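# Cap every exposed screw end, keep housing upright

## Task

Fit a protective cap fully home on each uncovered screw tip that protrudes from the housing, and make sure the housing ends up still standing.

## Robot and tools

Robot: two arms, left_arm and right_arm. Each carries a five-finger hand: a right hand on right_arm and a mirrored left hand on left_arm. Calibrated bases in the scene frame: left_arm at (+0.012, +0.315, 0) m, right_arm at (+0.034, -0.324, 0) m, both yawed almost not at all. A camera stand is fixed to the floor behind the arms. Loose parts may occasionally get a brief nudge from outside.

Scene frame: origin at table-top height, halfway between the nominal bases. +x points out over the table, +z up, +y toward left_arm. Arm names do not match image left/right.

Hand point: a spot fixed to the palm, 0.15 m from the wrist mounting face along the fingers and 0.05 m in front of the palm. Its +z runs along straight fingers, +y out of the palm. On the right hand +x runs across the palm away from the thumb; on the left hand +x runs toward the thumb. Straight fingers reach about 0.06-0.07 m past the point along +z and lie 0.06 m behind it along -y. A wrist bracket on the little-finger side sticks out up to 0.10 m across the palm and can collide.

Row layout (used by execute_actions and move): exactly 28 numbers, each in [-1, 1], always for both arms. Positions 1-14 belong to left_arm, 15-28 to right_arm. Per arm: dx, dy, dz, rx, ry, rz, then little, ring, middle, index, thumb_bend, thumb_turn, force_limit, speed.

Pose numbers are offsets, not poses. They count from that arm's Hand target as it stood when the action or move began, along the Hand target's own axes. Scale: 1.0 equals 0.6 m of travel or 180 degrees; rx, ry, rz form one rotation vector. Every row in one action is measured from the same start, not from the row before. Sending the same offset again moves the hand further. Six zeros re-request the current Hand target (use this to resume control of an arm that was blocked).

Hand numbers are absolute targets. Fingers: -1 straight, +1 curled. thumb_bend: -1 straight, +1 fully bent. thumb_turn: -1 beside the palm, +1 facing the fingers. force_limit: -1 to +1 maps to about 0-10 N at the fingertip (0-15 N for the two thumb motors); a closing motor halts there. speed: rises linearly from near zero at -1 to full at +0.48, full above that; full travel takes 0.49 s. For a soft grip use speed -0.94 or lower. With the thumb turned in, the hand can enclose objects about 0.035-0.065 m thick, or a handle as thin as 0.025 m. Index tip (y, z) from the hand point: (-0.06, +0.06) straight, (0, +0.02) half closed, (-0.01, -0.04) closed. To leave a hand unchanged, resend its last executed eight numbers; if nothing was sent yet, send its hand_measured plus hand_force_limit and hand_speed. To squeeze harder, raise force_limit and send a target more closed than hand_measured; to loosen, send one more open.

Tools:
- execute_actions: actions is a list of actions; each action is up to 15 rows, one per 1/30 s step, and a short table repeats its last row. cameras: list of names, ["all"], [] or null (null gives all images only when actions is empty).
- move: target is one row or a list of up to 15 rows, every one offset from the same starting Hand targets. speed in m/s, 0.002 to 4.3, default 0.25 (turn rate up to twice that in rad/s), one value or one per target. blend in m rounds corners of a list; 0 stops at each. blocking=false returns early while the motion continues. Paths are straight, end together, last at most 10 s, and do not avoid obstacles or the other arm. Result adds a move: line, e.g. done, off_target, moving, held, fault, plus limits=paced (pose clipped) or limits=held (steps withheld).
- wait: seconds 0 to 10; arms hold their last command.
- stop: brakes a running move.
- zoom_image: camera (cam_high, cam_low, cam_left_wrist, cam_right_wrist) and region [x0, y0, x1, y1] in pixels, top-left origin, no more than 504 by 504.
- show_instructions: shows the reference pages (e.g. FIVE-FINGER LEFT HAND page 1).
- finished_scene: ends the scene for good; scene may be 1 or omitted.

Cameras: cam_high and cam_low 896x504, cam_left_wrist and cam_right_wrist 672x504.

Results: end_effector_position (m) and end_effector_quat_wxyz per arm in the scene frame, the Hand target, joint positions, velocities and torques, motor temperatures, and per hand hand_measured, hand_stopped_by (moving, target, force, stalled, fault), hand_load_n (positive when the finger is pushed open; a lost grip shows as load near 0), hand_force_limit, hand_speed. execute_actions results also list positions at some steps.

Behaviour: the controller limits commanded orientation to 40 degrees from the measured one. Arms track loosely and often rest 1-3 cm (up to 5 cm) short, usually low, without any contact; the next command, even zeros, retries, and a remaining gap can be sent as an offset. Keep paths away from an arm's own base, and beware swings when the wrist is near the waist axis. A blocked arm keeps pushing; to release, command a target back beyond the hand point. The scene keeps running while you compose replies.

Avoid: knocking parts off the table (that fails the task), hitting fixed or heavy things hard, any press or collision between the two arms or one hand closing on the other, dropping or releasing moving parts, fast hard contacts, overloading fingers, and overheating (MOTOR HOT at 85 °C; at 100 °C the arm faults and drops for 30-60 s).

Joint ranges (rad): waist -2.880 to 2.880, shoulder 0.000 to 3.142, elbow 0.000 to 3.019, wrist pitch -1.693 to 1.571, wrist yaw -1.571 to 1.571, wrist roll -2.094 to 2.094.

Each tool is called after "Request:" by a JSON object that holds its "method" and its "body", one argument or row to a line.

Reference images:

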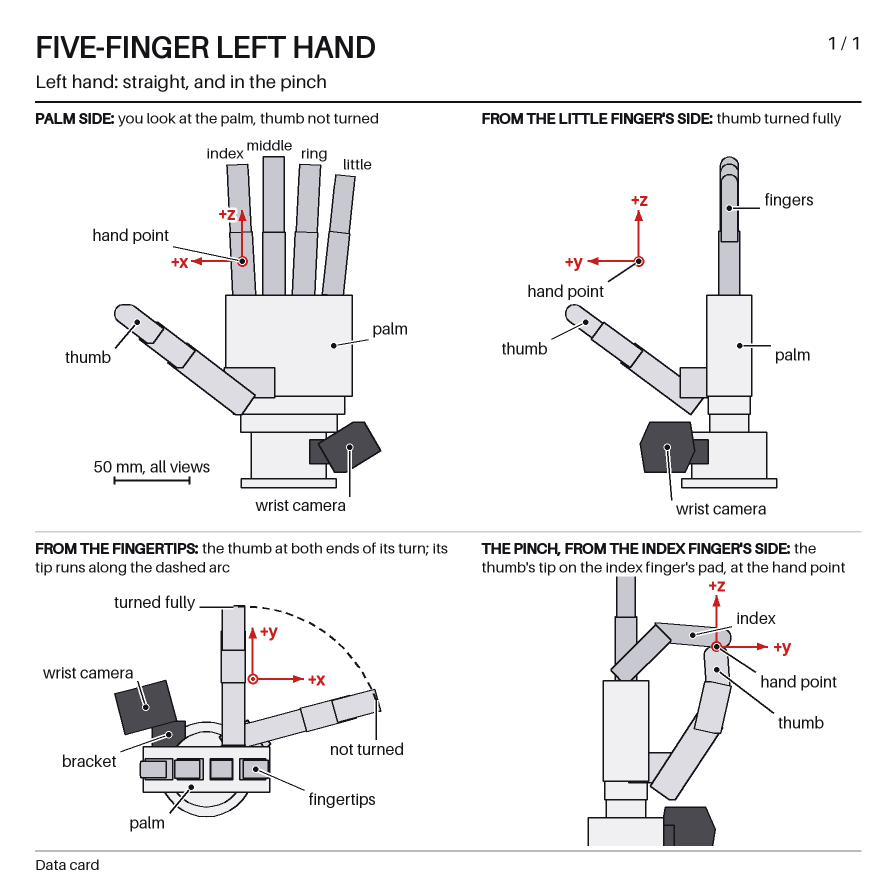

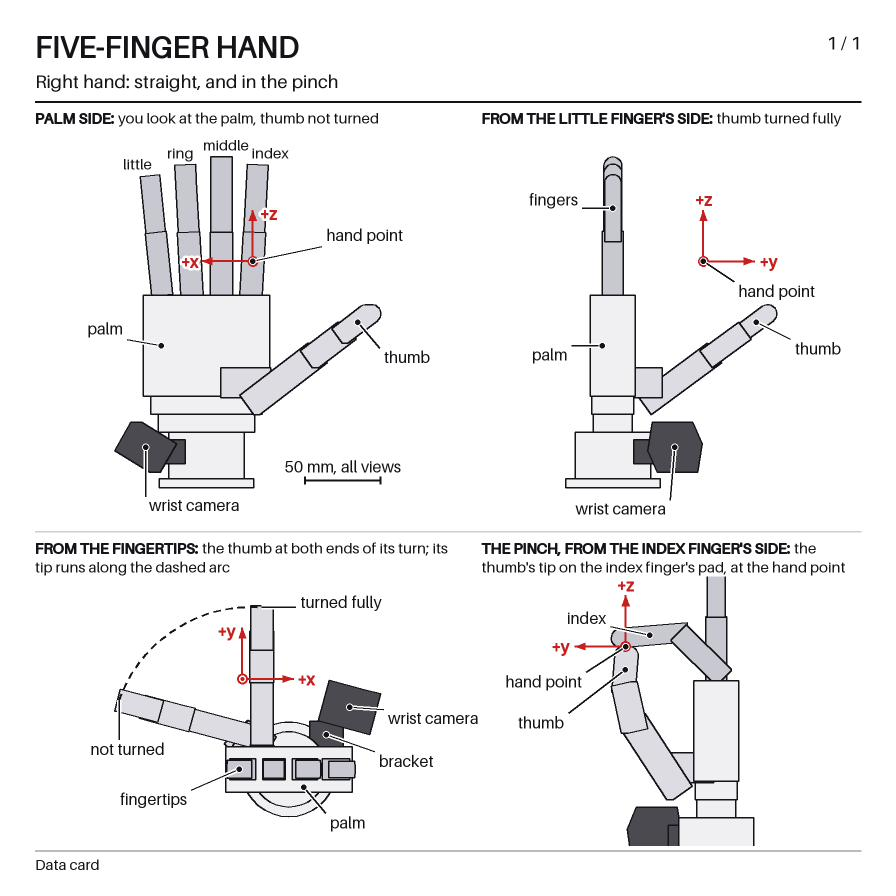

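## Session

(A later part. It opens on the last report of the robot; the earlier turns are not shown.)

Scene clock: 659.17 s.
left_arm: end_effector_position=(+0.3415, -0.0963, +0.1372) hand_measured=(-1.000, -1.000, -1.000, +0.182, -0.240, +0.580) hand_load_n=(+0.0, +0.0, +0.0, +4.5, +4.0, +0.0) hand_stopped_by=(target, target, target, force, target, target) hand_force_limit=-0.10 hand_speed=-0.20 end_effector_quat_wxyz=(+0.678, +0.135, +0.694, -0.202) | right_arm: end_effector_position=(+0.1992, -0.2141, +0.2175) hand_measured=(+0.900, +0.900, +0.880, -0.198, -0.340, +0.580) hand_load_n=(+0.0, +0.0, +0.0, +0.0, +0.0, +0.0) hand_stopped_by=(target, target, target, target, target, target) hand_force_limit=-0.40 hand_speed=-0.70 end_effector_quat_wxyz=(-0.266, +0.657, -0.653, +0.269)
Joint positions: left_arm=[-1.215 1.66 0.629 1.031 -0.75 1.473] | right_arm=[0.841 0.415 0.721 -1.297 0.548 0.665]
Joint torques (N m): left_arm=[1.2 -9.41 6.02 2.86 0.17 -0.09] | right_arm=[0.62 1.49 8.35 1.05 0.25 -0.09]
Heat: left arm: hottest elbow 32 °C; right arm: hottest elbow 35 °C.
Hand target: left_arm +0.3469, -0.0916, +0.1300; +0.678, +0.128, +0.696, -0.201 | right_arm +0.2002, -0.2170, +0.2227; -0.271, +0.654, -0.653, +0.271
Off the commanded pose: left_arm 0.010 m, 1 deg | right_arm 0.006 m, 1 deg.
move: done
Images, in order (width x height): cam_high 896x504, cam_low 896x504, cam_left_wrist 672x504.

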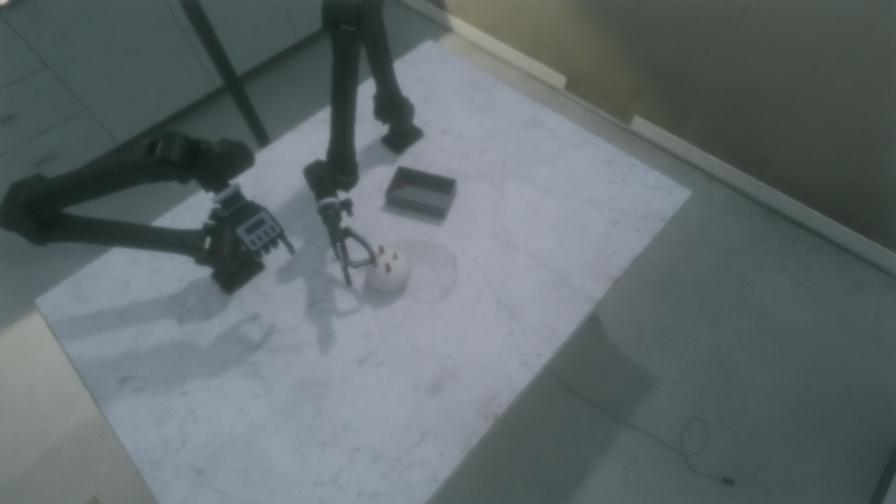

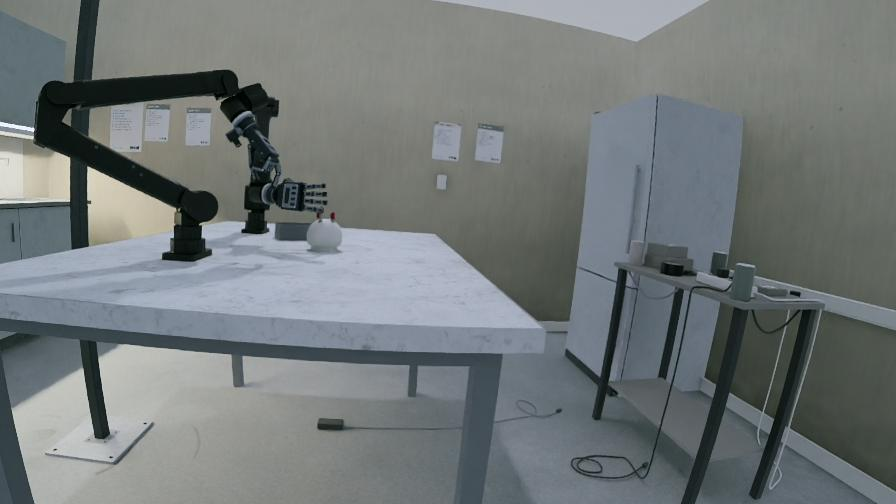

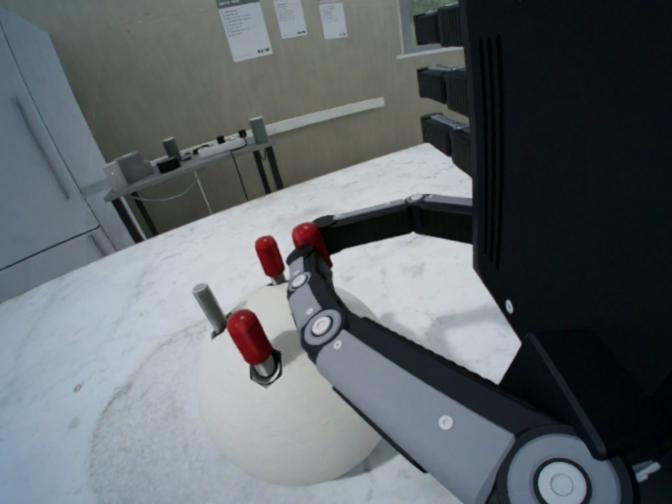

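Request:
{"method": "move", "body": {
  "target": [
    [-0.0232,-0.0025,0,0,0,0,-1,-1,-1,0.32,-0.24,0.58,-0.1,-0.2,0,0,0,0,0,0,0.9,0.9,0.88,-0.2,-0.34,0.58,-0.4,-0.7],
    [-0.0288,-0.0451,0.0119,0,0,0,-1,-1,-1,0.32,-0.24,0.58,-0.1,-0.2,0,0,0,0,0,0,0.9,0.9,0.88,-0.2,-0.34,0.58,-0.4,-0.7],
    [-0.0165,-0.0023,0.0018,0,0,0,-1,-1,-1,0.32,-0.24,0.58,-0.1,-0.2,0,0,0,0,0,0,0.9,0.9,0.88,-0.2,-0.34,0.58,-0.4,-0.7],
    [0.0050,0.0,0.0018,0,0,0,-1,-1,-1,0.32,-0.24,0.58,-0.1,-0.2,0,0,0,0,0,0,0.9,0.9,0.88,-0.2,-0.34,0.58,-0.4,-0.7]
  ],
  "speed": [0.08,0.08,0.08,0.03],
  "cameras": ["cam_low", "cam_high"]
}}

Request:
{"method": "zoom_image", "body": {
  "camera": "cam_low",
  "region": [316, 205, 328, 217]
}}

Request:
{"method": "zoom_image", "body": {
  "camera": "cam_high",
  "region": [362, 246, 386, 270]
}}

Scene clock: 664.33 s.
left_arm: end_effector_position=(+0.3426, -0.0983, +0.1376) hand_measured=(-1.000, -1.000, -1.000, +0.182, -0.240, +0.580) hand_load_n=(+0.0, +0.0, +0.0, +4.5, +3.5, -0.5) hand_stopped_by=(target, target, target, force, target, target) hand_force_limit=-0.10 hand_speed=-0.20 end_effector_quat_wxyz=(+0.679, +0.132, +0.692, -0.205) | right_arm: end_effector_position=(+0.1992, -0.2141, +0.2175) hand_measured=(+0.900, +0.900, +0.880, -0.198, -0.340, +0.580) hand_load_n=(+0.0, +0.0, +0.0, +0.0, +0.0, +0.0) hand_stopped_by=(target, target, target, target, target, target) hand_force_limit=-0.40 hand_speed=-0.70 end_effector_quat_wxyz=(-0.266, +0.657, -0.653, +0.269)
Joint positions: left_arm=[-1.214 1.667 0.634 1.043 -0.748 1.473] | right_arm=[0.841 0.415 0.721 -1.297 0.548 0.665]
Joint torques (N m): left_arm=[0.73 -9.35 5.82 2.82 0.15 -0.08] | right_arm=[0.62 1.49 8.35 1.05 0.25 -0.09]
Heat: left arm: hottest elbow 32 °C; right arm: hottest elbow 35 °C.
Hand target: left_arm +0.3477, -0.0924, +0.1270; +0.677, +0.129, +0.696, -0.201 | right_arm +0.2002, -0.2170, +0.2227; -0.271, +0.654, -0.653, +0.271
Off the commanded pose: left_arm 0.013 m, 1 deg | right_arm 0.006 m, 1 deg.
move: off_target (left_arm)
Images, in order (width x height): cam_high 896x504, cam_low 896x504.

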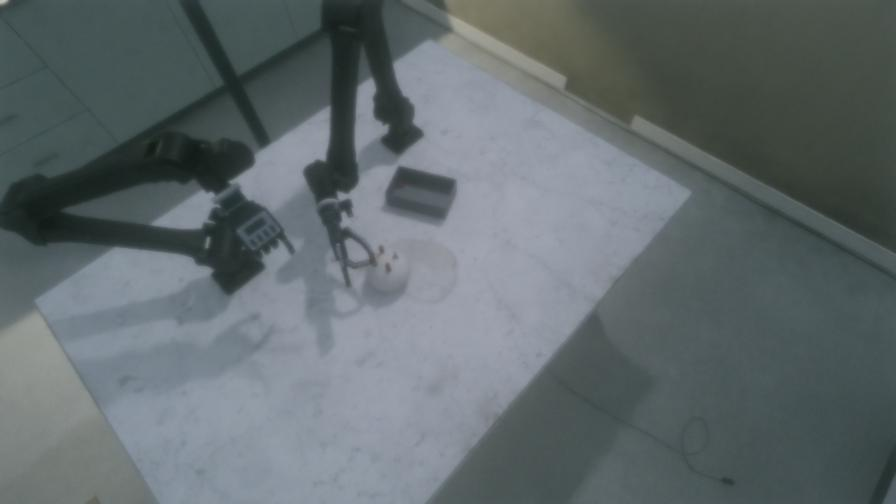

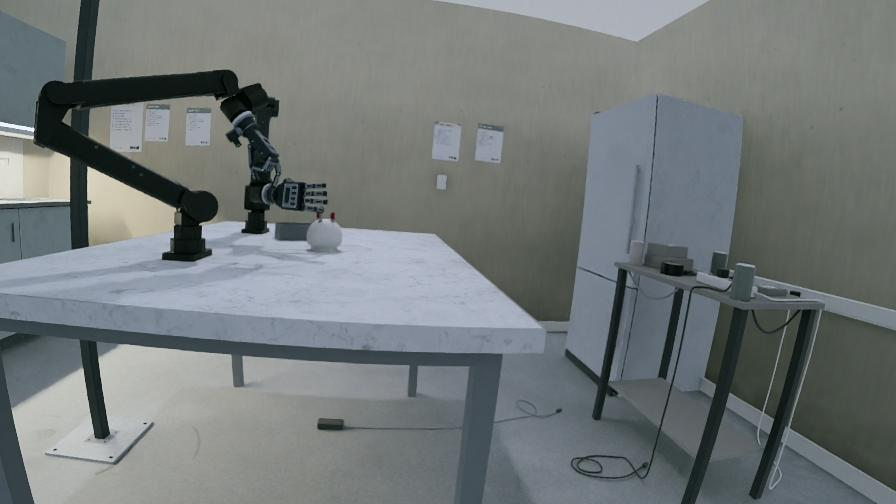

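Scaled by 42.000 from the camera's 896x504 image, which has a finer 1280x720 frame.

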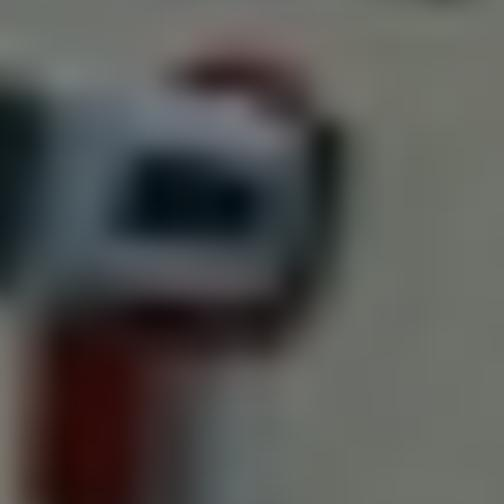

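Scaled by 21.000 from the camera's 896x504 image, which has a finer 1280x720 frame.

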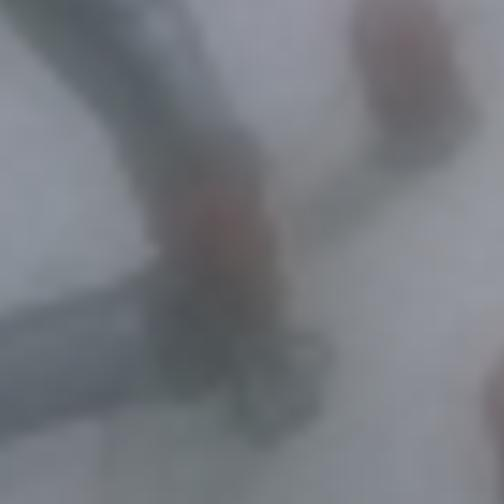

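Request:
{"method": "move", "body": {
  "target": [
    [-0.0282,-0.0010,-0.0008,0,0,0,-1,-1,-1,0.32,-0.24,0.58,-0.1,-0.2,0,0,0,0,0,0,0.9,0.9,0.88,-0.2,-0.34,0.58,-0.4,-0.7],
    [-0.0017,0.0005,-0.0007,0,0,0,-1,-1,-1,0.32,-0.24,0.58,-0.1,-0.2,0,0,0,0,0,0,0.9,0.9,0.88,-0.2,-0.34,0.58,-0.4,-0.7]
  ],
  "speed": 0.04
}}

Scene clock: 667.40 s.
left_arm: end_effector_position=(+0.3429, -0.0978, +0.1377) hand_measured=(-1.000, -1.000, -1.000, +0.182, -0.240, +0.580) hand_load_n=(+0.0, +0.0, +0.0, +4.5, +3.5, -0.5) hand_stopped_by=(target, target, target, force, target, target) hand_force_limit=-0.10 hand_speed=-0.20 end_effector_quat_wxyz=(+0.679, +0.133, +0.693, -0.204) | right_arm: end_effector_position=(+0.1992, -0.2141, +0.2175) hand_measured=(+0.900, +0.900, +0.880, -0.198, -0.340, +0.580) hand_load_n=(+0.0, +0.0, +0.0, +0.0, +0.0, +0.0) hand_stopped_by=(target, target, target, target, target, target) hand_force_limit=-0.40 hand_speed=-0.70 end_effector_quat_wxyz=(-0.266, +0.657, -0.653, +0.269)
Joint positions: left_arm=[-1.213 1.665 0.633 1.039 -0.747 1.473] | right_arm=[0.841 0.415 0.721 -1.297 0.548 0.665]
Joint torques (N m): left_arm=[0.97 -9.76 5.78 2.76 0.09 -0.08] | right_arm=[0.62 1.49 8.35 1.06 0.25 -0.09]
Heat: left arm: hottest elbow 32 °C; right arm: hottest elbow 35 °C.
Hand target: left_arm +0.3474, -0.0920, +0.1280; +0.677, +0.129, +0.696, -0.201 | right_arm +0.2002, -0.2170, +0.2227; -0.271, +0.654, -0.653, +0.271
Off the commanded pose: left_arm 0.012 m, 1 deg | right_arm 0.006 m, 1 deg.
move: off_target (left_arm)

Request:
{"method": "move", "body": {
  "target": [
    [-0.0265,-0.0010,-0.00105,0,0,0,-1,-1,-1,0.32,-0.24,0.58,-0.1,-0.2,0,0,0,0,0,0,0.9,0.9,0.88,-0.2,-0.34,0.58,-0.4,-0.7],
    [0,0.0006,-0.00105,0,0,0,-1,-1,-1,0.32,-0.24,0.58,-0.1,-0.2,0,0,0,0,0,0,0.9,0.9,0.88,-0.2,-0.34,0.58,-0.4,-0.7]
  ],
  "speed": 0.04
}}

Request:
{"method": "move", "body": {
  "target": [
    [-0.0265,-0.0010,-0.00105,0,0,0,-1,-1,-1,0.32,-0.24,0.58,-0.1,-0.2,0,0,0,0,0,0,0.9,0.9,0.88,-0.2,-0.34,0.58,-0.4,-0.7],
    [0,0.0006,-0.00105,0,0,0,-1,-1,-1,0.32,-0.24,0.58,-0.1,-0.2,0,0,0,0,0,0,0.9,0.9,0.88,-0.2,-0.34,0.58,-0.4,-0.7]
  ],
  "speed": 0.04
}}

Scene clock: 669.73 s.
left_arm: end_effector_position=(+0.3425, -0.0966, +0.1374) hand_measured=(-1.000, -1.000, -1.000, +0.182, -0.240, +0.580) hand_load_n=(+0.0, +0.0, +0.0, +4.5, +3.5, -0.5) hand_stopped_by=(target, target, target, force, target, target) hand_force_limit=-0.10 hand_speed=-0.20 end_effector_quat_wxyz=(+0.679, +0.133, +0.693, -0.204) | right_arm: end_effector_position=(+0.1992, -0.2141, +0.2175) hand_measured=(+0.900, +0.900, +0.880, -0.198, -0.340, +0.580) hand_load_n=(+0.0, +0.0, +0.0, +0.0, -0.5, +0.0) hand_stopped_by=(target, target, target, target, target, target) hand_force_limit=-0.40 hand_speed=-0.70 end_effector_quat_wxyz=(-0.266, +0.657, -0.653, +0.269)
Joint positions: left_arm=[-1.213 1.664 0.63 1.04 -0.747 1.473] | right_arm=[0.841 0.415 0.721 -1.297 0.548 0.665]
Joint torques (N m): left_arm=[1.08 -9.52 5.79 2.84 0.06 -0.08] | right_arm=[0.62 1.49 8.35 1.05 0.25 -0.09]
Heat: left arm: hottest elbow 32 °C; right arm: hottest elbow 35 °C.
Hand target: left_arm +0.3470, -0.0914, +0.1279; +0.677, +0.129, +0.696, -0.201 | right_arm +0.2002, -0.2170, +0.2227; -0.271, +0.654, -0.653, +0.271
Off the commanded pose: left_arm 0.012 m, 1 deg | right_arm 0.006 m, 1 deg.
move: off_target (left_arm)

Scene clock: 671.47 s.
left_arm: end_effector_position=(+0.3426, -0.0964, +0.1374) hand_measured=(-1.000, -1.000, -1.000, +0.182, -0.240, +0.580) hand_load_n=(+0.5, +0.0, +0.0, +4.0, +3.5, +0.0) hand_stopped_by=(target, target, target, force, target, target) hand_force_limit=-0.10 hand_speed=-0.20 end_effector_quat_wxyz=(+0.679, +0.133, +0.693, -0.204) | right_arm: end_effector_position=(+0.1992, -0.2141, +0.2175) hand_measured=(+0.900, +0.900, +0.880, -0.198, -0.340, +0.580) hand_load_n=(+0.0, +0.0, +0.0, +0.0, +0.0, +0.0) hand_stopped_by=(target, target, target, target, target, target) hand_force_limit=-0.40 hand_speed=-0.70 end_effector_quat_wxyz=(-0.266, +0.657, -0.653, +0.269)
Joint positions: left_arm=[-1.213 1.663 0.629 1.04 -0.747 1.473] | right_arm=[0.841 0.415 0.721 -1.297 0.548 0.665]
Joint torques (N m): left_arm=[0.91 -9.93 5.68 2.78 0.07 -0.08] | right_arm=[0.62 1.49 8.35 1.05 0.25 -0.09]
Heat: left arm: hottest elbow 32 °C; right arm: hottest elbow 35 °C.
Hand target: left_arm +0.3467, -0.0907, +0.1278; +0.677, +0.129, +0.696, -0.201 | right_arm +0.2002, -0.2170, +0.2227; -0.271, +0.654, -0.653, +0.271
Off the commanded pose: left_arm 0.012 m, 1 deg | right_arm 0.006 m, 1 deg.
move: off_target (left_arm)

Request:
{"method": "wait", "body": {
  "seconds": 0,
  "cameras": ["cam_low", "cam_left_wrist", "cam_high"]
}}

Request:
{"method": "zoom_image", "body": {
  "camera": "cam_left_wrist",
  "region": [170, 210, 350, 410]
}}

Request:
{"method": "zoom_image", "body": {
  "camera": "cam_low",
  "region": [314, 203, 330, 219]
}}

Request:
{"method": "zoom_image", "body": {
  "camera": "cam_high",
  "region": [362, 246, 386, 270]
}}

Scene clock: 672.03 s.
left_arm: end_effector_position=(+0.3426, -0.0964, +0.1375) hand_measured=(-1.000, -1.000, -1.000, +0.182, -0.240, +0.580) hand_load_n=(+0.0, +0.0, +0.0, +4.0, +3.5, -0.5) hand_stopped_by=(target, target, target, force, target, target) hand_force_limit=-0.10 hand_speed=-0.20 end_effector_quat_wxyz=(+0.679, +0.133, +0.693, -0.204) | right_arm: end_effector_position=(+0.1992, -0.2141, +0.2175) hand_measured=(+0.900, +0.900, +0.880, -0.198, -0.340, +0.580) hand_load_n=(+0.0, +0.0, +0.0, +0.5, +0.0, +0.0) hand_stopped_by=(target, target, target, target, target, target) hand_force_limit=-0.40 hand_speed=-0.70 end_effector_quat_wxyz=(-0.266, +0.657, -0.653, +0.269)
Joint positions: left_arm=[-1.213 1.663 0.629 1.04 -0.747 1.473] | right_arm=[0.841 0.415 0.721 -1.297 0.548 0.665]
Joint torques (N m): left_arm=[1.08 -9.88 5.65 2.73 0.07 -0.07] | right_arm=[0.62 1.49 8.34 1.05 0.25 -0.09]
Heat: left arm: hottest elbow 32 °C; right arm: hottest elbow 35 °C.
Hand target: left_arm +0.3467, -0.0907, +0.1279; +0.677, +0.129, +0.696, -0.201 | right_arm +0.2002, -0.2170, +0.2227; -0.271, +0.654, -0.653, +0.271
Off the commanded pose: left_arm 0.012 m, 1 deg | right_arm 0.006 m, 1 deg.
Images, in order (width x height): cam_high 896x504, cam_low 896x504, cam_left_wrist 672x504.

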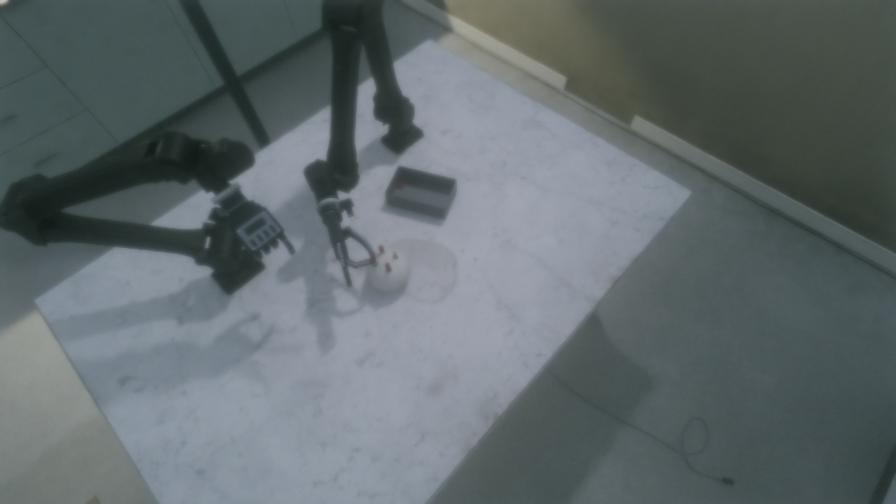

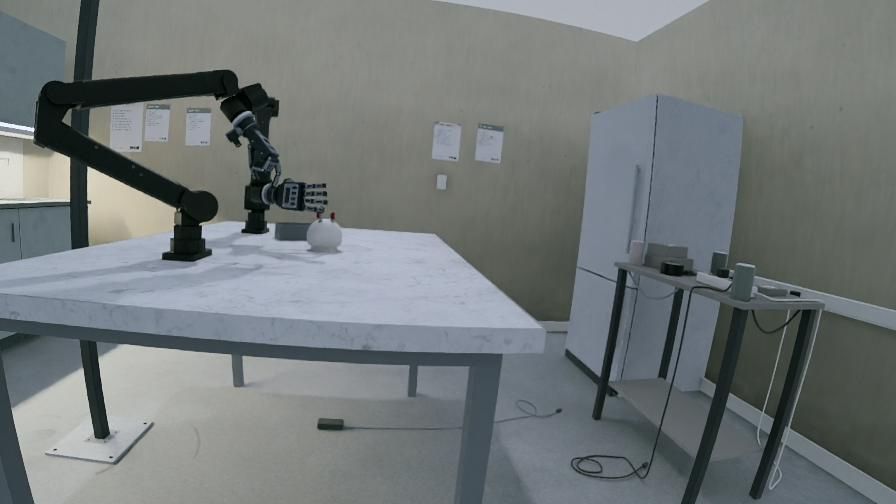

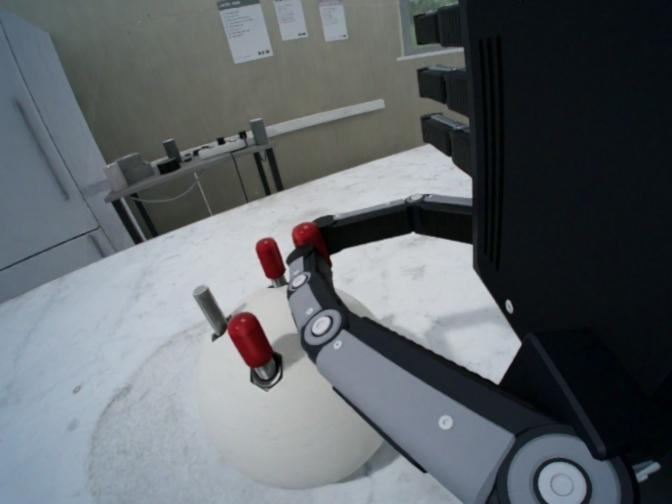

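Scaled by 2.520 from the camera's 672x504 image, which has a finer 960x720 frame.

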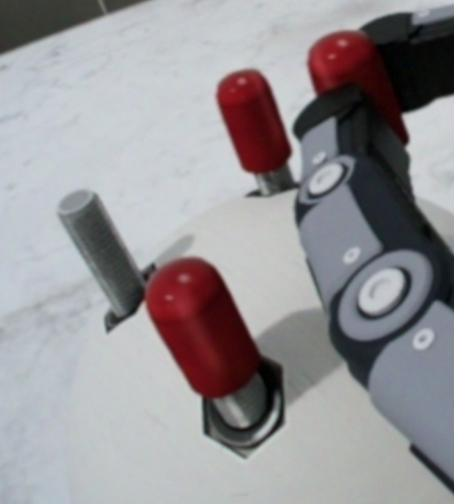

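Scaled by 31.500 from the camera's 896x504 image, which has a finer 1280x720 frame.

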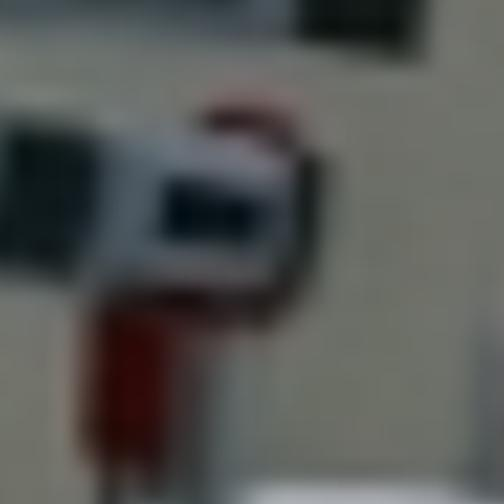

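Scaled by 21.000 from the camera's 896x504 image, which has a finer 1280x720 frame.

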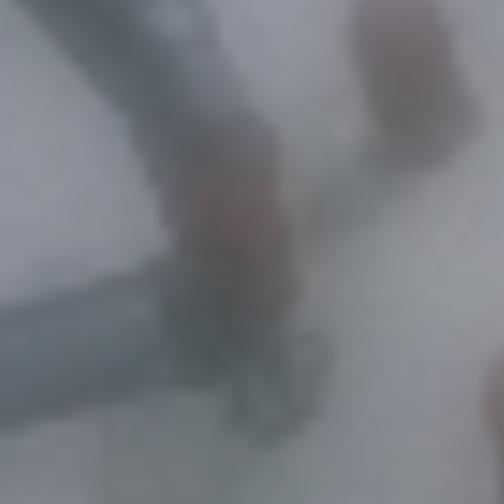

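Request:
{"method": "move", "body": {
  "target": [
    [-0.0265,-0.0028,0,0,0,0,-1,-1,-1,0.32,-0.24,0.58,-0.1,-0.2,0,0,0,0,0,0,0.9,0.9,0.88,-0.2,-0.34,0.58,-0.4,-0.7],
    [-0.0322,-0.0454,0.0120,0,0,0,-1,-1,-1,0.32,-0.24,0.58,-0.1,-0.2,0,0,0,0,0,0,0.9,0.9,0.88,-0.2,-0.34,0.58,-0.4,-0.7],
    [-0.0200,-0.0026,0.0019,0,0,0,-1,-1,-1,0.32,-0.24,0.58,-0.1,-0.2,0,0,0,0,0,0,0.9,0.9,0.88,-0.2,-0.34,0.58,-0.4,-0.7],
    [-0.0001,-0.0005,0.0019,0,0,0,-1,-1,-1,0.32,-0.24,0.58,-0.1,-0.2,0,0,0,0,0,0,0.9,0.9,0.88,-0.2,-0.34,0.58,-0.4,-0.7]
  ],
  "speed": [0.08,0.08,0.08,0.04]
}}

Scene clock: 679.83 s.
left_arm: end_effector_position=(+0.3426, -0.0970, +0.1376) hand_measured=(-1.000, -1.000, -1.000, +0.182, -0.240, +0.580) hand_load_n=(+0.0, +0.0, +0.0, +4.5, +3.5, +0.0) hand_stopped_by=(target, target, target, force, target, target) hand_force_limit=-0.10 hand_speed=-0.20 end_effector_quat_wxyz=(+0.679, +0.133, +0.693, -0.204) | right_arm: end_effector_position=(+0.1992, -0.2141, +0.2175) hand_measured=(+0.900, +0.900, +0.880, -0.198, -0.340, +0.580) hand_load_n=(+0.0, +0.0, +0.0, +0.0, +0.0, +0.0) hand_stopped_by=(target, target, target, target, target, target) hand_force_limit=-0.40 hand_speed=-0.70 end_effector_quat_wxyz=(-0.266, +0.657, -0.653, +0.269)
Joint positions: left_arm=[-1.214 1.664 0.631 1.039 -0.748 1.473] | right_arm=[0.841 0.415 0.721 -1.297 0.548 0.665]
Joint torques (N m): left_arm=[0.73 -9.35 5.81 2.73 0.14 -0.07] | right_arm=[0.62 1.49 8.34 1.05 0.25 -0.09]
Heat: left arm: hottest elbow 32 °C; right arm: hottest elbow 35 °C.
Hand target: left_arm +0.3476, -0.0914, +0.1280; +0.677, +0.128, +0.696, -0.201 | right_arm +0.2002, -0.2170, +0.2227; -0.271, +0.654, -0.653, +0.271
Off the commanded pose: left_arm 0.012 m, 1 deg | right_arm 0.006 m, 1 deg.
move: off_target (left_arm)

Request:
{"method": "move", "body": {
  "target": [0,0.0006,-0.0005,0,0,0,-1,-1,-1,0.32,-0.24,0.58,-0.1,-0.2,0,0,0,0,0,0,0.9,0.9,0.88,-0.2,-0.34,0.58,-0.4,-0.7],
  "speed": 0.02
}}

Request:
{"method": "move", "body": {
  "target": [0,0.0010,-0.0008,0,0,0,-1,-1,-1,0.32,-0.24,0.58,-0.1,-0.2,0,0,0,0,0,0,0.9,0.9,0.88,-0.2,-0.34,0.58,-0.4,-0.7],
  "speed": 0.02
}}

Request:
{"method": "move", "body": {
  "target": [0,0.0010,-0.0008,0,0,0,-1,-1,-1,0.32,-0.24,0.58,-0.1,-0.2,0,0,0,0,0,0,0.9,0.9,0.88,-0.2,-0.34,0.58,-0.4,-0.7],
  "speed": 0.02
}}

Scene clock: 681.33 s.
left_arm: end_effector_position=(+0.3426, -0.0971, +0.1374) hand_measured=(-1.000, -1.000, -1.000, +0.182, -0.240, +0.580) hand_load_n=(+0.0, +0.0, +0.0, +4.5, +3.5, -0.5) hand_stopped_by=(target, target, target, force, target, target) hand_force_limit=-0.10 hand_speed=-0.20 end_effector_quat_wxyz=(+0.679, +0.133, +0.693, -0.204) | right_arm: end_effector_position=(+0.1992, -0.2141, +0.2175) hand_measured=(+0.900, +0.900, +0.880, -0.198, -0.340, +0.580) hand_load_n=(+0.0, +0.0, +0.0, +0.0, +0.0, +0.0) hand_stopped_by=(target, target, target, target, target, target) hand_force_limit=-0.40 hand_speed=-0.70 end_effector_quat_wxyz=(-0.266, +0.657, -0.653, +0.269)
Joint positions: left_arm=[-1.214 1.664 0.631 1.039 -0.747 1.473] | right_arm=[0.841 0.415 0.721 -1.297 0.548 0.665]
Joint torques (N m): left_arm=[1.03 -9.99 5.6 2.74 0.13 -0.07] | right_arm=[0.62 1.49 8.35 1.05 0.25 -0.09]
Heat: left arm: hottest elbow 32 °C; right arm: hottest elbow 35 °C.
Hand target: left_arm +0.3475, -0.0910, +0.1278; +0.677, +0.129, +0.696, -0.201 | right_arm +0.2002, -0.2170, +0.2227; -0.271, +0.654, -0.653, +0.271
Off the commanded pose: left_arm 0.012 m, 1 deg | right_arm 0.006 m, 1 deg.
move: off_target (left_arm)

Scene clock: 682.03 s.
left_arm: end_effector_position=(+0.3426, -0.0971, +0.1374) hand_measured=(-1.000, -1.000, -1.000, +0.182, -0.240, +0.580) hand_load_n=(+0.0, +0.0, +0.0, +4.5, +3.5, -0.5) hand_stopped_by=(target, target, target, force, target, target) hand_force_limit=-0.10 hand_speed=-0.20 end_effector_quat_wxyz=(+0.679, +0.133, +0.693, -0.204) | right_arm: end_effector_position=(+0.1992, -0.2141, +0.2175) hand_measured=(+0.900, +0.900, +0.880, -0.198, -0.340, +0.580) hand_load_n=(+0.0, +0.0, +0.0, +0.5, +0.0, +0.0) hand_stopped_by=(target, target, target, target, target, target) hand_force_limit=-0.40 hand_speed=-0.70 end_effector_quat_wxyz=(-0.266, +0.657, -0.653, +0.269)
Joint positions: left_arm=[-1.214 1.664 0.631 1.039 -0.747 1.473] | right_arm=[0.841 0.415 0.721 -1.297 0.548 0.665]
Joint torques (N m): left_arm=[1.03 -9.82 5.46 2.82 0.13 -0.1] | right_arm=[0.62 1.49 8.35 1.06 0.25 -0.09]
Heat: left arm: hottest elbow 32 °C; right arm: hottest elbow 35 °C.
Hand target: left_arm +0.3473, -0.0902, +0.1278; +0.677, +0.129, +0.696, -0.201 | right_arm +0.2002, -0.2170, +0.2227; -0.271, +0.654, -0.653, +0.271
Off the commanded pose: left_arm 0.013 m, 1 deg | right_arm 0.006 m, 1 deg.
move: off_target (left_arm)

Scene clock: 682.73 s.
left_arm: end_effector_position=(+0.3423, -0.0961, +0.1372) hand_measured=(-1.000, -1.000, -1.000, +0.182, -0.240, +0.580) hand_load_n=(+0.0, +0.0, +0.0, +4.5, +3.5, -0.5) hand_stopped_by=(target, target, target, force, target, target) hand_force_limit=-0.10 hand_speed=-0.20 end_effector_quat_wxyz=(+0.679, +0.132, +0.692, -0.205) | right_arm: end_effector_position=(+0.1992, -0.2141, +0.2175) hand_measured=(+0.900, +0.900, +0.880, -0.198, -0.340, +0.580) hand_load_n=(+0.0, +0.0, +0.0, +0.0, +0.0, +0.0) hand_stopped_by=(target, target, target, target, target, target) hand_force_limit=-0.40 hand_speed=-0.70 end_effector_quat_wxyz=(-0.266, +0.657, -0.653, +0.269)
Joint positions: left_arm=[-1.213 1.664 0.628 1.045 -0.747 1.473] | right_arm=[0.841 0.415 0.721 -1.297 0.548 0.665]
Joint torques (N m): left_arm=[1.2 -9.88 5.53 2.59 0.12 -0.06] | right_arm=[0.62 1.49 8.34 1.06 0.25 -0.09]
Heat: left arm: hottest elbow 32 °C; right arm: hottest elbow 35 °C.
Hand target: left_arm +0.3472, -0.0895, +0.1278; +0.677, +0.128, +0.696, -0.201 | right_arm +0.2002, -0.2170, +0.2227; -0.271, +0.654, -0.653, +0.271
Off the commanded pose: left_arm 0.013 m, 1 deg | right_arm 0.006 m, 1 deg.
move: off_target (left_arm)

Request:
{"method": "move", "body": {
  "target": [
    [-0.0265,-0.0028,0,0,0,0,-1,-1,-1,0.32,-0.24,0.58,-0.1,-0.2,0,0,0,0,0,0,0.9,0.9,0.88,-0.2,-0.34,0.58,-0.4,-0.7],
    [-0.0317,-0.0517,0.0134,0,0,0.0444,-1,-1,-1,0.32,-0.24,0.58,-0.1,-0.2,0,0,0,0,0,0,0.9,0.9,0.88,-0.2,-0.34,0.58,-0.4,-0.7],
    [-0.0228,-0.0094,0.0033,0,0,0.0444,-1,-1,-1,0.32,-0.24,0.58,-0.1,-0.2,0,0,0,0,0,0,0.9,0.9,0.88,-0.2,-0.34,0.58,-0.4,-0.7],
    [-0.0013,-0.0071,0.0033,0,0,0.0444,-1,-1,-1,0.32,-0.24,0.58,-0.1,-0.2,0,0,0,0,0,0,0.9,0.9,0.88,-0.2,-0.34,0.58,-0.4,-0.7]
  ],
  "speed": [0.08,0.08,0.08,0.04],
  "cameras": ["cam_low", "cam_left_wrist", "cam_high"]
}}

Request:
{"method": "zoom_image", "body": {
  "camera": "cam_low",
  "region": [314, 203, 330, 219]
}}

Request:
{"method": "zoom_image", "body": {
  "camera": "cam_left_wrist",
  "region": [170, 210, 350, 410]
}}

Scene clock: 693.13 s.
left_arm: end_effector_position=(+0.3416, -0.1001, +0.1364) hand_measured=(-1.000, -1.000, -1.000, +0.182, -0.240, +0.580) hand_load_n=(+0.0, +0.0, +0.0, +4.5, +3.5, +0.0) hand_stopped_by=(target, target, target, force, target, target) hand_force_limit=-0.10 hand_speed=-0.20 end_effector_quat_wxyz=(+0.689, +0.177, +0.684, -0.161) | right_arm: end_effector_position=(+0.1992, -0.2141, +0.2175) hand_measured=(+0.900, +0.900, +0.880, -0.198, -0.340, +0.580) hand_load_n=(+0.0, +0.0, +0.0, +0.0, +0.0, +0.0) hand_stopped_by=(target, target, target, target, target, target) hand_force_limit=-0.40 hand_speed=-0.70 end_effector_quat_wxyz=(-0.266, +0.657, -0.653, +0.269)
Joint positions: left_arm=[-1.226 1.698 0.643 1.057 -0.759 1.597] | right_arm=[0.841 0.415 0.721 -1.297 0.548 0.665]
Joint torques (N m): left_arm=[0.91 -10.17 5.59 2.96 0.12 0.08] | right_arm=[0.62 1.49 8.34 1.06 0.25 -0.09]
Heat: left arm: hottest elbow 32 °C; right arm: hottest elbow 35 °C.
Hand target: left_arm +0.3470, -0.0942, +0.1291; +0.690, +0.177, +0.685, -0.153 | right_arm +0.2002, -0.2170, +0.2227; -0.271, +0.654, -0.653, +0.271
Off the commanded pose: left_arm 0.011 m, 1 deg | right_arm 0.006 m, 1 deg.
move: off_target (left_arm)
Images, in order (width x height): cam_high 896x504, cam_low 896x504, cam_left_wrist 672x504.

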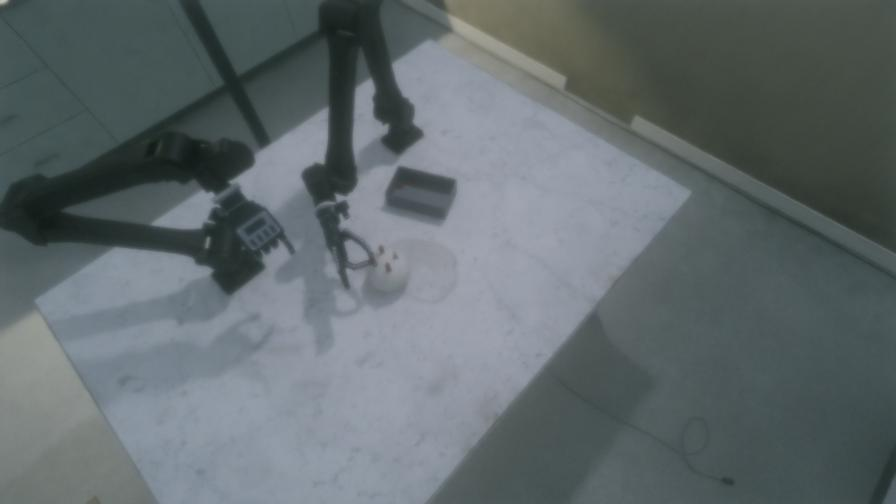

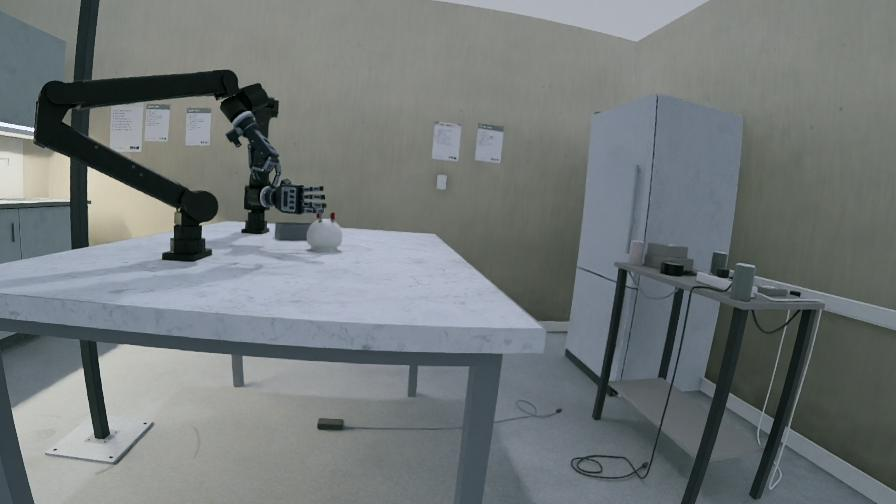

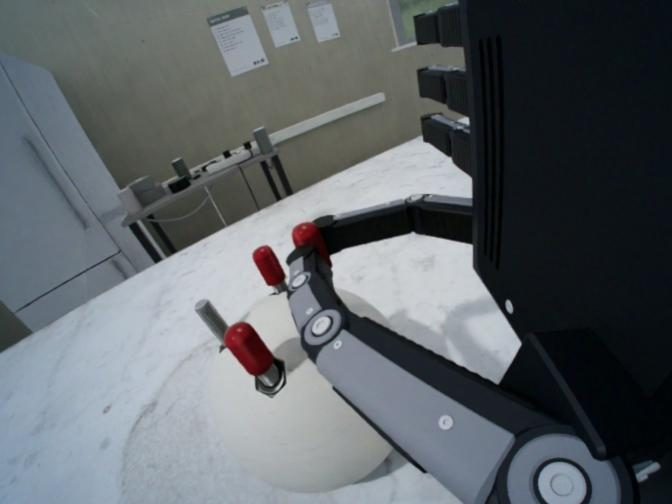

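Scaled by 31.500 from the camera's 896x504 image, which has a finer 1280x720 frame.

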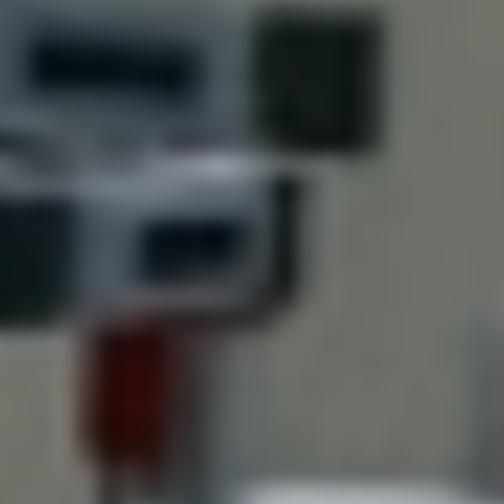

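Scaled by 2.520 from the camera's 672x504 image, which has a finer 960x720 frame.

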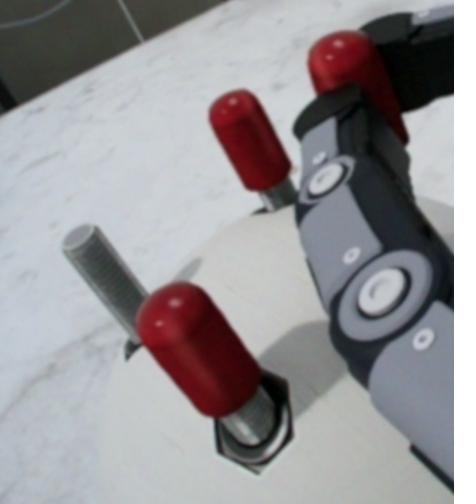

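Request:
{"method": "move", "body": {
  "target": [0.0010,0.0033,0,0,0,0,-1,-1,-1,0.32,-0.24,0.58,-0.1,-0.2,0,0,0,0,0,0,0.9,0.9,0.88,-0.2,-0.34,0.58,-0.4,-0.7],
  "speed": 0.02
}}

Request:
{"method": "move", "body": {
  "target": [0,0.0020,0,0,0,0,-1,-1,-1,0.32,-0.24,0.58,-0.1,-0.2,0,0,0,0,0,0,0.9,0.9,0.88,-0.2,-0.34,0.58,-0.4,-0.7],
  "speed": 0.02
}}

Request:
{"method": "move", "body": {
  "target": [0,0.0020,0,0,0,0,-1,-1,-1,0.32,-0.24,0.58,-0.1,-0.2,0,0,0,0,0,0,0.9,0.9,0.88,-0.2,-0.34,0.58,-0.4,-0.7],
  "speed": 0.02
}}

Scene clock: 694.87 s.
left_arm: end_effector_position=(+0.3423, -0.0991, +0.1362) hand_measured=(-1.000, -1.000, -1.000, +0.182, -0.240, +0.580) hand_load_n=(+0.0, +0.0, +0.0, +4.5, +3.5, +0.0) hand_stopped_by=(target, target, target, force, target, target) hand_force_limit=-0.10 hand_speed=-0.20 end_effector_quat_wxyz=(+0.690, +0.177, +0.683, -0.161) | right_arm: end_effector_position=(+0.1992, -0.2141, +0.2175) hand_measured=(+0.900, +0.900, +0.880, -0.198, -0.340, +0.580) hand_load_n=(+0.0, +0.0, +0.0, +0.0, +0.0, +0.0) hand_stopped_by=(target, target, target, target, target, target) hand_force_limit=-0.40 hand_speed=-0.70 end_effector_quat_wxyz=(-0.266, +0.657, -0.653, +0.269)
Joint positions: left_arm=[-1.223 1.698 0.641 1.062 -0.756 1.597] | right_arm=[0.841 0.415 0.721 -1.297 0.548 0.665]
Joint torques (N m): left_arm=[1.32 -9.7 5.67 2.78 0.14 0.06] | right_arm=[0.56 1.49 8.35 1.06 0.25 -0.09]
Heat: left arm: hottest elbow 32 °C; right arm: hottest elbow 35 °C.
Hand target: left_arm +0.3479, -0.0925, +0.1286; +0.690, +0.177, +0.685, -0.153 | right_arm +0.2002, -0.2170, +0.2227; -0.271, +0.654, -0.653, +0.271
Off the commanded pose: left_arm 0.012 m, 1 deg | right_arm 0.006 m, 1 deg.
move: off_target (left_arm)

Scene clock: 695.60 s.
left_arm: end_effector_position=(+0.3427, -0.0985, +0.1361) hand_measured=(-1.000, -1.000, -1.000, +0.182, -0.240, +0.580) hand_load_n=(+0.0, +0.0, +0.0, +4.0, +3.5, +0.0) hand_stopped_by=(target, target, target, force, target, target) hand_force_limit=-0.10 hand_speed=-0.20 end_effector_quat_wxyz=(+0.690, +0.177, +0.683, -0.161) | right_arm: end_effector_position=(+0.1992, -0.2141, +0.2175) hand_measured=(+0.900, +0.900, +0.880, -0.198, -0.340, +0.580) hand_load_n=(+0.0, +0.0, +0.0, +0.0, +0.0, +0.0) hand_stopped_by=(target, target, target, target, target, target) hand_force_limit=-0.40 hand_speed=-0.70 end_effector_quat_wxyz=(-0.266, +0.657, -0.653, +0.269)
Joint positions: left_arm=[-1.222 1.698 0.639 1.064 -0.754 1.598] | right_arm=[0.841 0.415 0.721 -1.297 0.548 0.665]
Joint torques (N m): left_arm=[1.49 -10.4 5.41 2.73 0.13 0.06] | right_arm=[0.62 1.49 8.35 1.06 0.25 -0.09]
Heat: left arm: hottest elbow 32 °C; right arm: hottest elbow 35 °C.
Hand target: left_arm +0.3484, -0.0913, +0.1286; +0.690, +0.177, +0.685, -0.153 | right_arm +0.2002, -0.2170, +0.2227; -0.271, +0.654, -0.653, +0.271
Off the commanded pose: left_arm 0.012 m, 1 deg | right_arm 0.006 m, 1 deg.
move: off_target (left_arm)

Scene clock: 696.33 s.
left_arm: end_effector_position=(+0.3432, -0.0978, +0.1359) hand_measured=(-1.000, -1.000, -1.000, +0.182, -0.240, +0.580) hand_load_n=(+0.0, +0.0, +0.0, +4.0, +3.0, -0.5) hand_stopped_by=(target, target, target, force, target, target) hand_force_limit=-0.10 hand_speed=-0.20 end_effector_quat_wxyz=(+0.690, +0.178, +0.683, -0.161) | right_arm: end_effector_position=(+0.1992, -0.2141, +0.2175) hand_measured=(+0.900, +0.900, +0.880, -0.198, -0.340, +0.580) hand_load_n=(+0.0, +0.0, +0.5, +0.0, +0.0, +0.0) hand_stopped_by=(target, target, target, target, target, target) hand_force_limit=-0.40 hand_speed=-0.70 end_effector_quat_wxyz=(-0.266, +0.657, -0.653, +0.269)
Joint positions: left_arm=[-1.22 1.698 0.638 1.066 -0.751 1.6] | right_arm=[0.841 0.415 0.721 -1.297 0.548 0.665]
Joint torques (N m): left_arm=[1.73 -10.58 5.39 2.61 0.14 0.04] | right_arm=[0.62 1.44 8.35 1.06 0.25 -0.09]
Heat: left arm: hottest elbow 32 °C; right arm: hottest elbow 35 °C.
Hand target: left_arm +0.3490, -0.0902, +0.1286; +0.690, +0.177, +0.685, -0.153 | right_arm +0.2002, -0.2170, +0.2227; -0.271, +0.654, -0.653, +0.271
Off the commanded pose: left_arm 0.012 m, 1 deg | right_arm 0.006 m, 1 deg.
move: off_target (left_arm)

Request:
{"method": "move", "body": {
  "target": [
    [-0.0233,0.0008,0,0,0,0,-1,-1,-1,0.32,-0.24,0.58,-0.1,-0.2,0,0,0,0,0,0,0.9,0.9,0.88,-0.2,-0.34,0.58,-0.4,-0.7],
    [-0.0373,-0.0472,0.0103,0,0,0,-1,-1,-1,0.32,-0.24,0.58,-0.1,-0.2,0,0,0,0,0,0,0.9,0.9,0.88,-0.2,-0.34,0.58,-0.4,-0.7],
    [-0.0226,-0.0065,0.0001,0,0,0,-1,-1,-1,0.32,-0.24,0.58,-0.1,-0.2,0,0,0,0,0,0,0.9,0.9,0.88,-0.2,-0.34,0.58,-0.4,-0.7],
    [-0.0009,-0.0072,0.0001,0,0,0,-1,-1,-1,0.32,-0.24,0.58,-0.1,-0.2,0,0,0,0,0,0,0.9,0.9,0.88,-0.2,-0.34,0.58,-0.4,-0.7]
  ],
  "speed": [0.08,0.08,0.08,0.04]
}}

Request:
{"method": "move", "body": {
  "target": [0,0.0020,-0.0014,0,0,0,-1,-1,-1,0.32,-0.24,0.58,-0.1,-0.2,0,0,0,0,0,0,0.9,0.9,0.88,-0.2,-0.34,0.58,-0.4,-0.7],
  "speed": 0.02
}}

Request:
{"method": "move", "body": {
  "target": [0,0.0013,-0.0010,0,0,0,-1,-1,-1,0.32,-0.24,0.58,-0.1,-0.2,0,0,0,0,0,0,0.9,0.9,0.88,-0.2,-0.34,0.58,-0.4,-0.7],
  "speed": 0.02
}}

Request:
{"method": "move", "body": {
  "target": [0,0.0013,-0.0010,0,0,0,-1,-1,-1,0.32,-0.24,0.58,-0.1,-0.2,0,0,0,0,0,0,0.9,0.9,0.88,-0.2,-0.34,0.58,-0.4,-0.7],
  "speed": 0.02
}}

Scene clock: 701.90 s.
left_arm: end_effector_position=(+0.3416, -0.0998, +0.1361) hand_measured=(-1.000, -1.000, -1.000, +0.182, -0.240, +0.580) hand_load_n=(+0.0, +0.0, +0.0, +4.5, +4.0, +0.0) hand_stopped_by=(target, target, target, force, target, target) hand_force_limit=-0.10 hand_speed=-0.20 end_effector_quat_wxyz=(+0.689, +0.179, +0.684, -0.159) | right_arm: end_effector_position=(+0.1992, -0.2141, +0.2175) hand_measured=(+0.900, +0.900, +0.880, -0.198, -0.340, +0.580) hand_load_n=(+0.0, +0.0, +0.0, +0.0, +0.0, +0.0) hand_stopped_by=(target, target, target, target, target, target) hand_force_limit=-0.40 hand_speed=-0.70 end_effector_quat_wxyz=(-0.266, +0.657, -0.653, +0.269)
Joint positions: left_arm=[-1.226 1.699 0.643 1.057 -0.759 1.601] | right_arm=[0.841 0.415 0.721 -1.297 0.548 0.665]
Joint torques (N m): left_arm=[1.08 -10.17 5.82 2.86 0.13 0.05] | right_arm=[0.62 1.49 8.35 1.05 0.25 -0.09]
Heat: left arm: hottest elbow 32 °C; right arm: hottest elbow 35 °C.
Hand target: left_arm +0.3470, -0.0941, +0.1290; +0.690, +0.177, +0.685, -0.153 | right_arm +0.2002, -0.2170, +0.2227; -0.271, +0.654, -0.653, +0.271
Off the commanded pose: left_arm 0.011 m, 1 deg | right_arm 0.006 m, 1 deg.
move: off_target (left_arm)

Scene clock: 702.77 s.
left_arm: end_effector_position=(+0.3415, -0.0993, +0.1360) hand_measured=(-1.000, -1.000, -1.000, +0.182, -0.240, +0.580) hand_load_n=(-0.5, +0.0, +0.0, +4.5, +3.5, +0.0) hand_stopped_by=(target, target, target, force, target, target) hand_force_limit=-0.10 hand_speed=-0.20 end_effector_quat_wxyz=(+0.690, +0.178, +0.683, -0.159) | right_arm: end_effector_position=(+0.1992, -0.2141, +0.2175) hand_measured=(+0.900, +0.900, +0.880, -0.198, -0.340, +0.580) hand_load_n=(+0.0, +0.0, +0.5, +0.0, +0.0, +0.0) hand_stopped_by=(target, target, target, target, target, target) hand_force_limit=-0.40 hand_speed=-0.70 end_effector_quat_wxyz=(-0.266, +0.657, -0.653, +0.269)
Joint positions: left_arm=[-1.225 1.699 0.641 1.061 -0.759 1.601] | right_arm=[0.841 0.415 0.721 -1.297 0.548 0.665]
Joint torques (N m): left_arm=[0.97 -10.81 5.56 2.76 0.12 0.07] | right_arm=[0.62 1.49 8.35 1.05 0.25 -0.09]
Heat: left arm: hottest elbow 32 °C; right arm: hottest elbow 35 °C.
Hand target: left_arm +0.3469, -0.0927, +0.1291; +0.690, +0.177, +0.685, -0.153 | right_arm +0.2002, -0.2170, +0.2227; -0.271, +0.654, -0.653, +0.271
Off the commanded pose: left_arm 0.011 m, 1 deg | right_arm 0.006 m, 1 deg.
move: off_target (left_arm)

Scene clock: 703.47 s.
left_arm: end_effector_position=(+0.3415, -0.0993, +0.1360) hand_measured=(-1.000, -1.000, -1.000, +0.182, -0.240, +0.580) hand_load_n=(+0.0, +0.0, +0.0, +4.5, +3.5, +0.0) hand_stopped_by=(target, target, target, force, target, target) hand_force_limit=-0.10 hand_speed=-0.20 end_effector_quat_wxyz=(+0.690, +0.178, +0.683, -0.159) | right_arm: end_effector_position=(+0.1992, -0.2141, +0.2175) hand_measured=(+0.900, +0.900, +0.880, -0.198, -0.340, +0.580) hand_load_n=(+0.0, +0.0, +0.5, +0.0, +0.0, +0.0) hand_stopped_by=(target, target, target, target, target, target) hand_force_limit=-0.40 hand_speed=-0.70 end_effector_quat_wxyz=(-0.266, +0.657, -0.653, +0.269)
Joint positions: left_arm=[-1.225 1.699 0.641 1.061 -0.759 1.601] | right_arm=[0.841 0.415 0.721 -1.297 0.548 0.665]
Joint torques (N m): left_arm=[1.03 -10.4 5.16 2.82 0.14 0.03] | right_arm=[0.62 1.49 8.35 1.05 0.25 -0.09]
Heat: left arm: hottest elbow 32 °C; right arm: hottest elbow 35 °C.
Hand target: left_arm +0.3467, -0.0917, +0.1292; +0.690, +0.177, +0.685, -0.153 | right_arm +0.2002, -0.2170, +0.2227; -0.271, +0.654, -0.653, +0.271
Off the commanded pose: left_arm 0.011 m, 1 deg | right_arm 0.006 m, 1 deg.
move: off_target (left_arm)

Scene clock: 704.17 s.
left_arm: end_effector_position=(+0.3412, -0.0986, +0.1358) hand_measured=(-1.000, -1.000, -1.000, +0.182, -0.240, +0.580) hand_load_n=(+0.0, +0.0, +0.0, +4.0, +3.0, -0.5) hand_stopped_by=(target, target, target, force, target, target) hand_force_limit=-0.10 hand_speed=-0.20 end_effector_quat_wxyz=(+0.690, +0.178, +0.683, -0.160) | right_arm: end_effector_position=(+0.1992, -0.2141, +0.2175) hand_measured=(+0.900, +0.900, +0.880, -0.198, -0.340, +0.580) hand_load_n=(+0.0, +0.0, +0.0, +0.0, +0.0, +0.0) hand_stopped_by=(target, target, target, target, target, target) hand_force_limit=-0.40 hand_speed=-0.70 end_effector_quat_wxyz=(-0.266, +0.657, -0.653, +0.269)
Joint positions: left_arm=[-1.225 1.699 0.638 1.065 -0.757 1.602] | right_arm=[0.841 0.415 0.721 -1.297 0.548 0.665]
Joint torques (N m): left_arm=[1.08 -10.64 5.2 2.56 0.11 0.04] | right_arm=[0.62 1.49 8.35 1.05 0.25 -0.09]
Heat: left arm: hottest elbow 32 °C; right arm: hottest elbow 35 °C.
Hand target: left_arm +0.3465, -0.0909, +0.1292; +0.690, +0.177, +0.685, -0.153 | right_arm +0.2002, -0.2170, +0.2227; -0.271, +0.654, -0.653, +0.271
Off the commanded pose: left_arm 0.012 m, 1 deg | right_arm 0.006 m, 1 deg.
move: off_target (left_arm)


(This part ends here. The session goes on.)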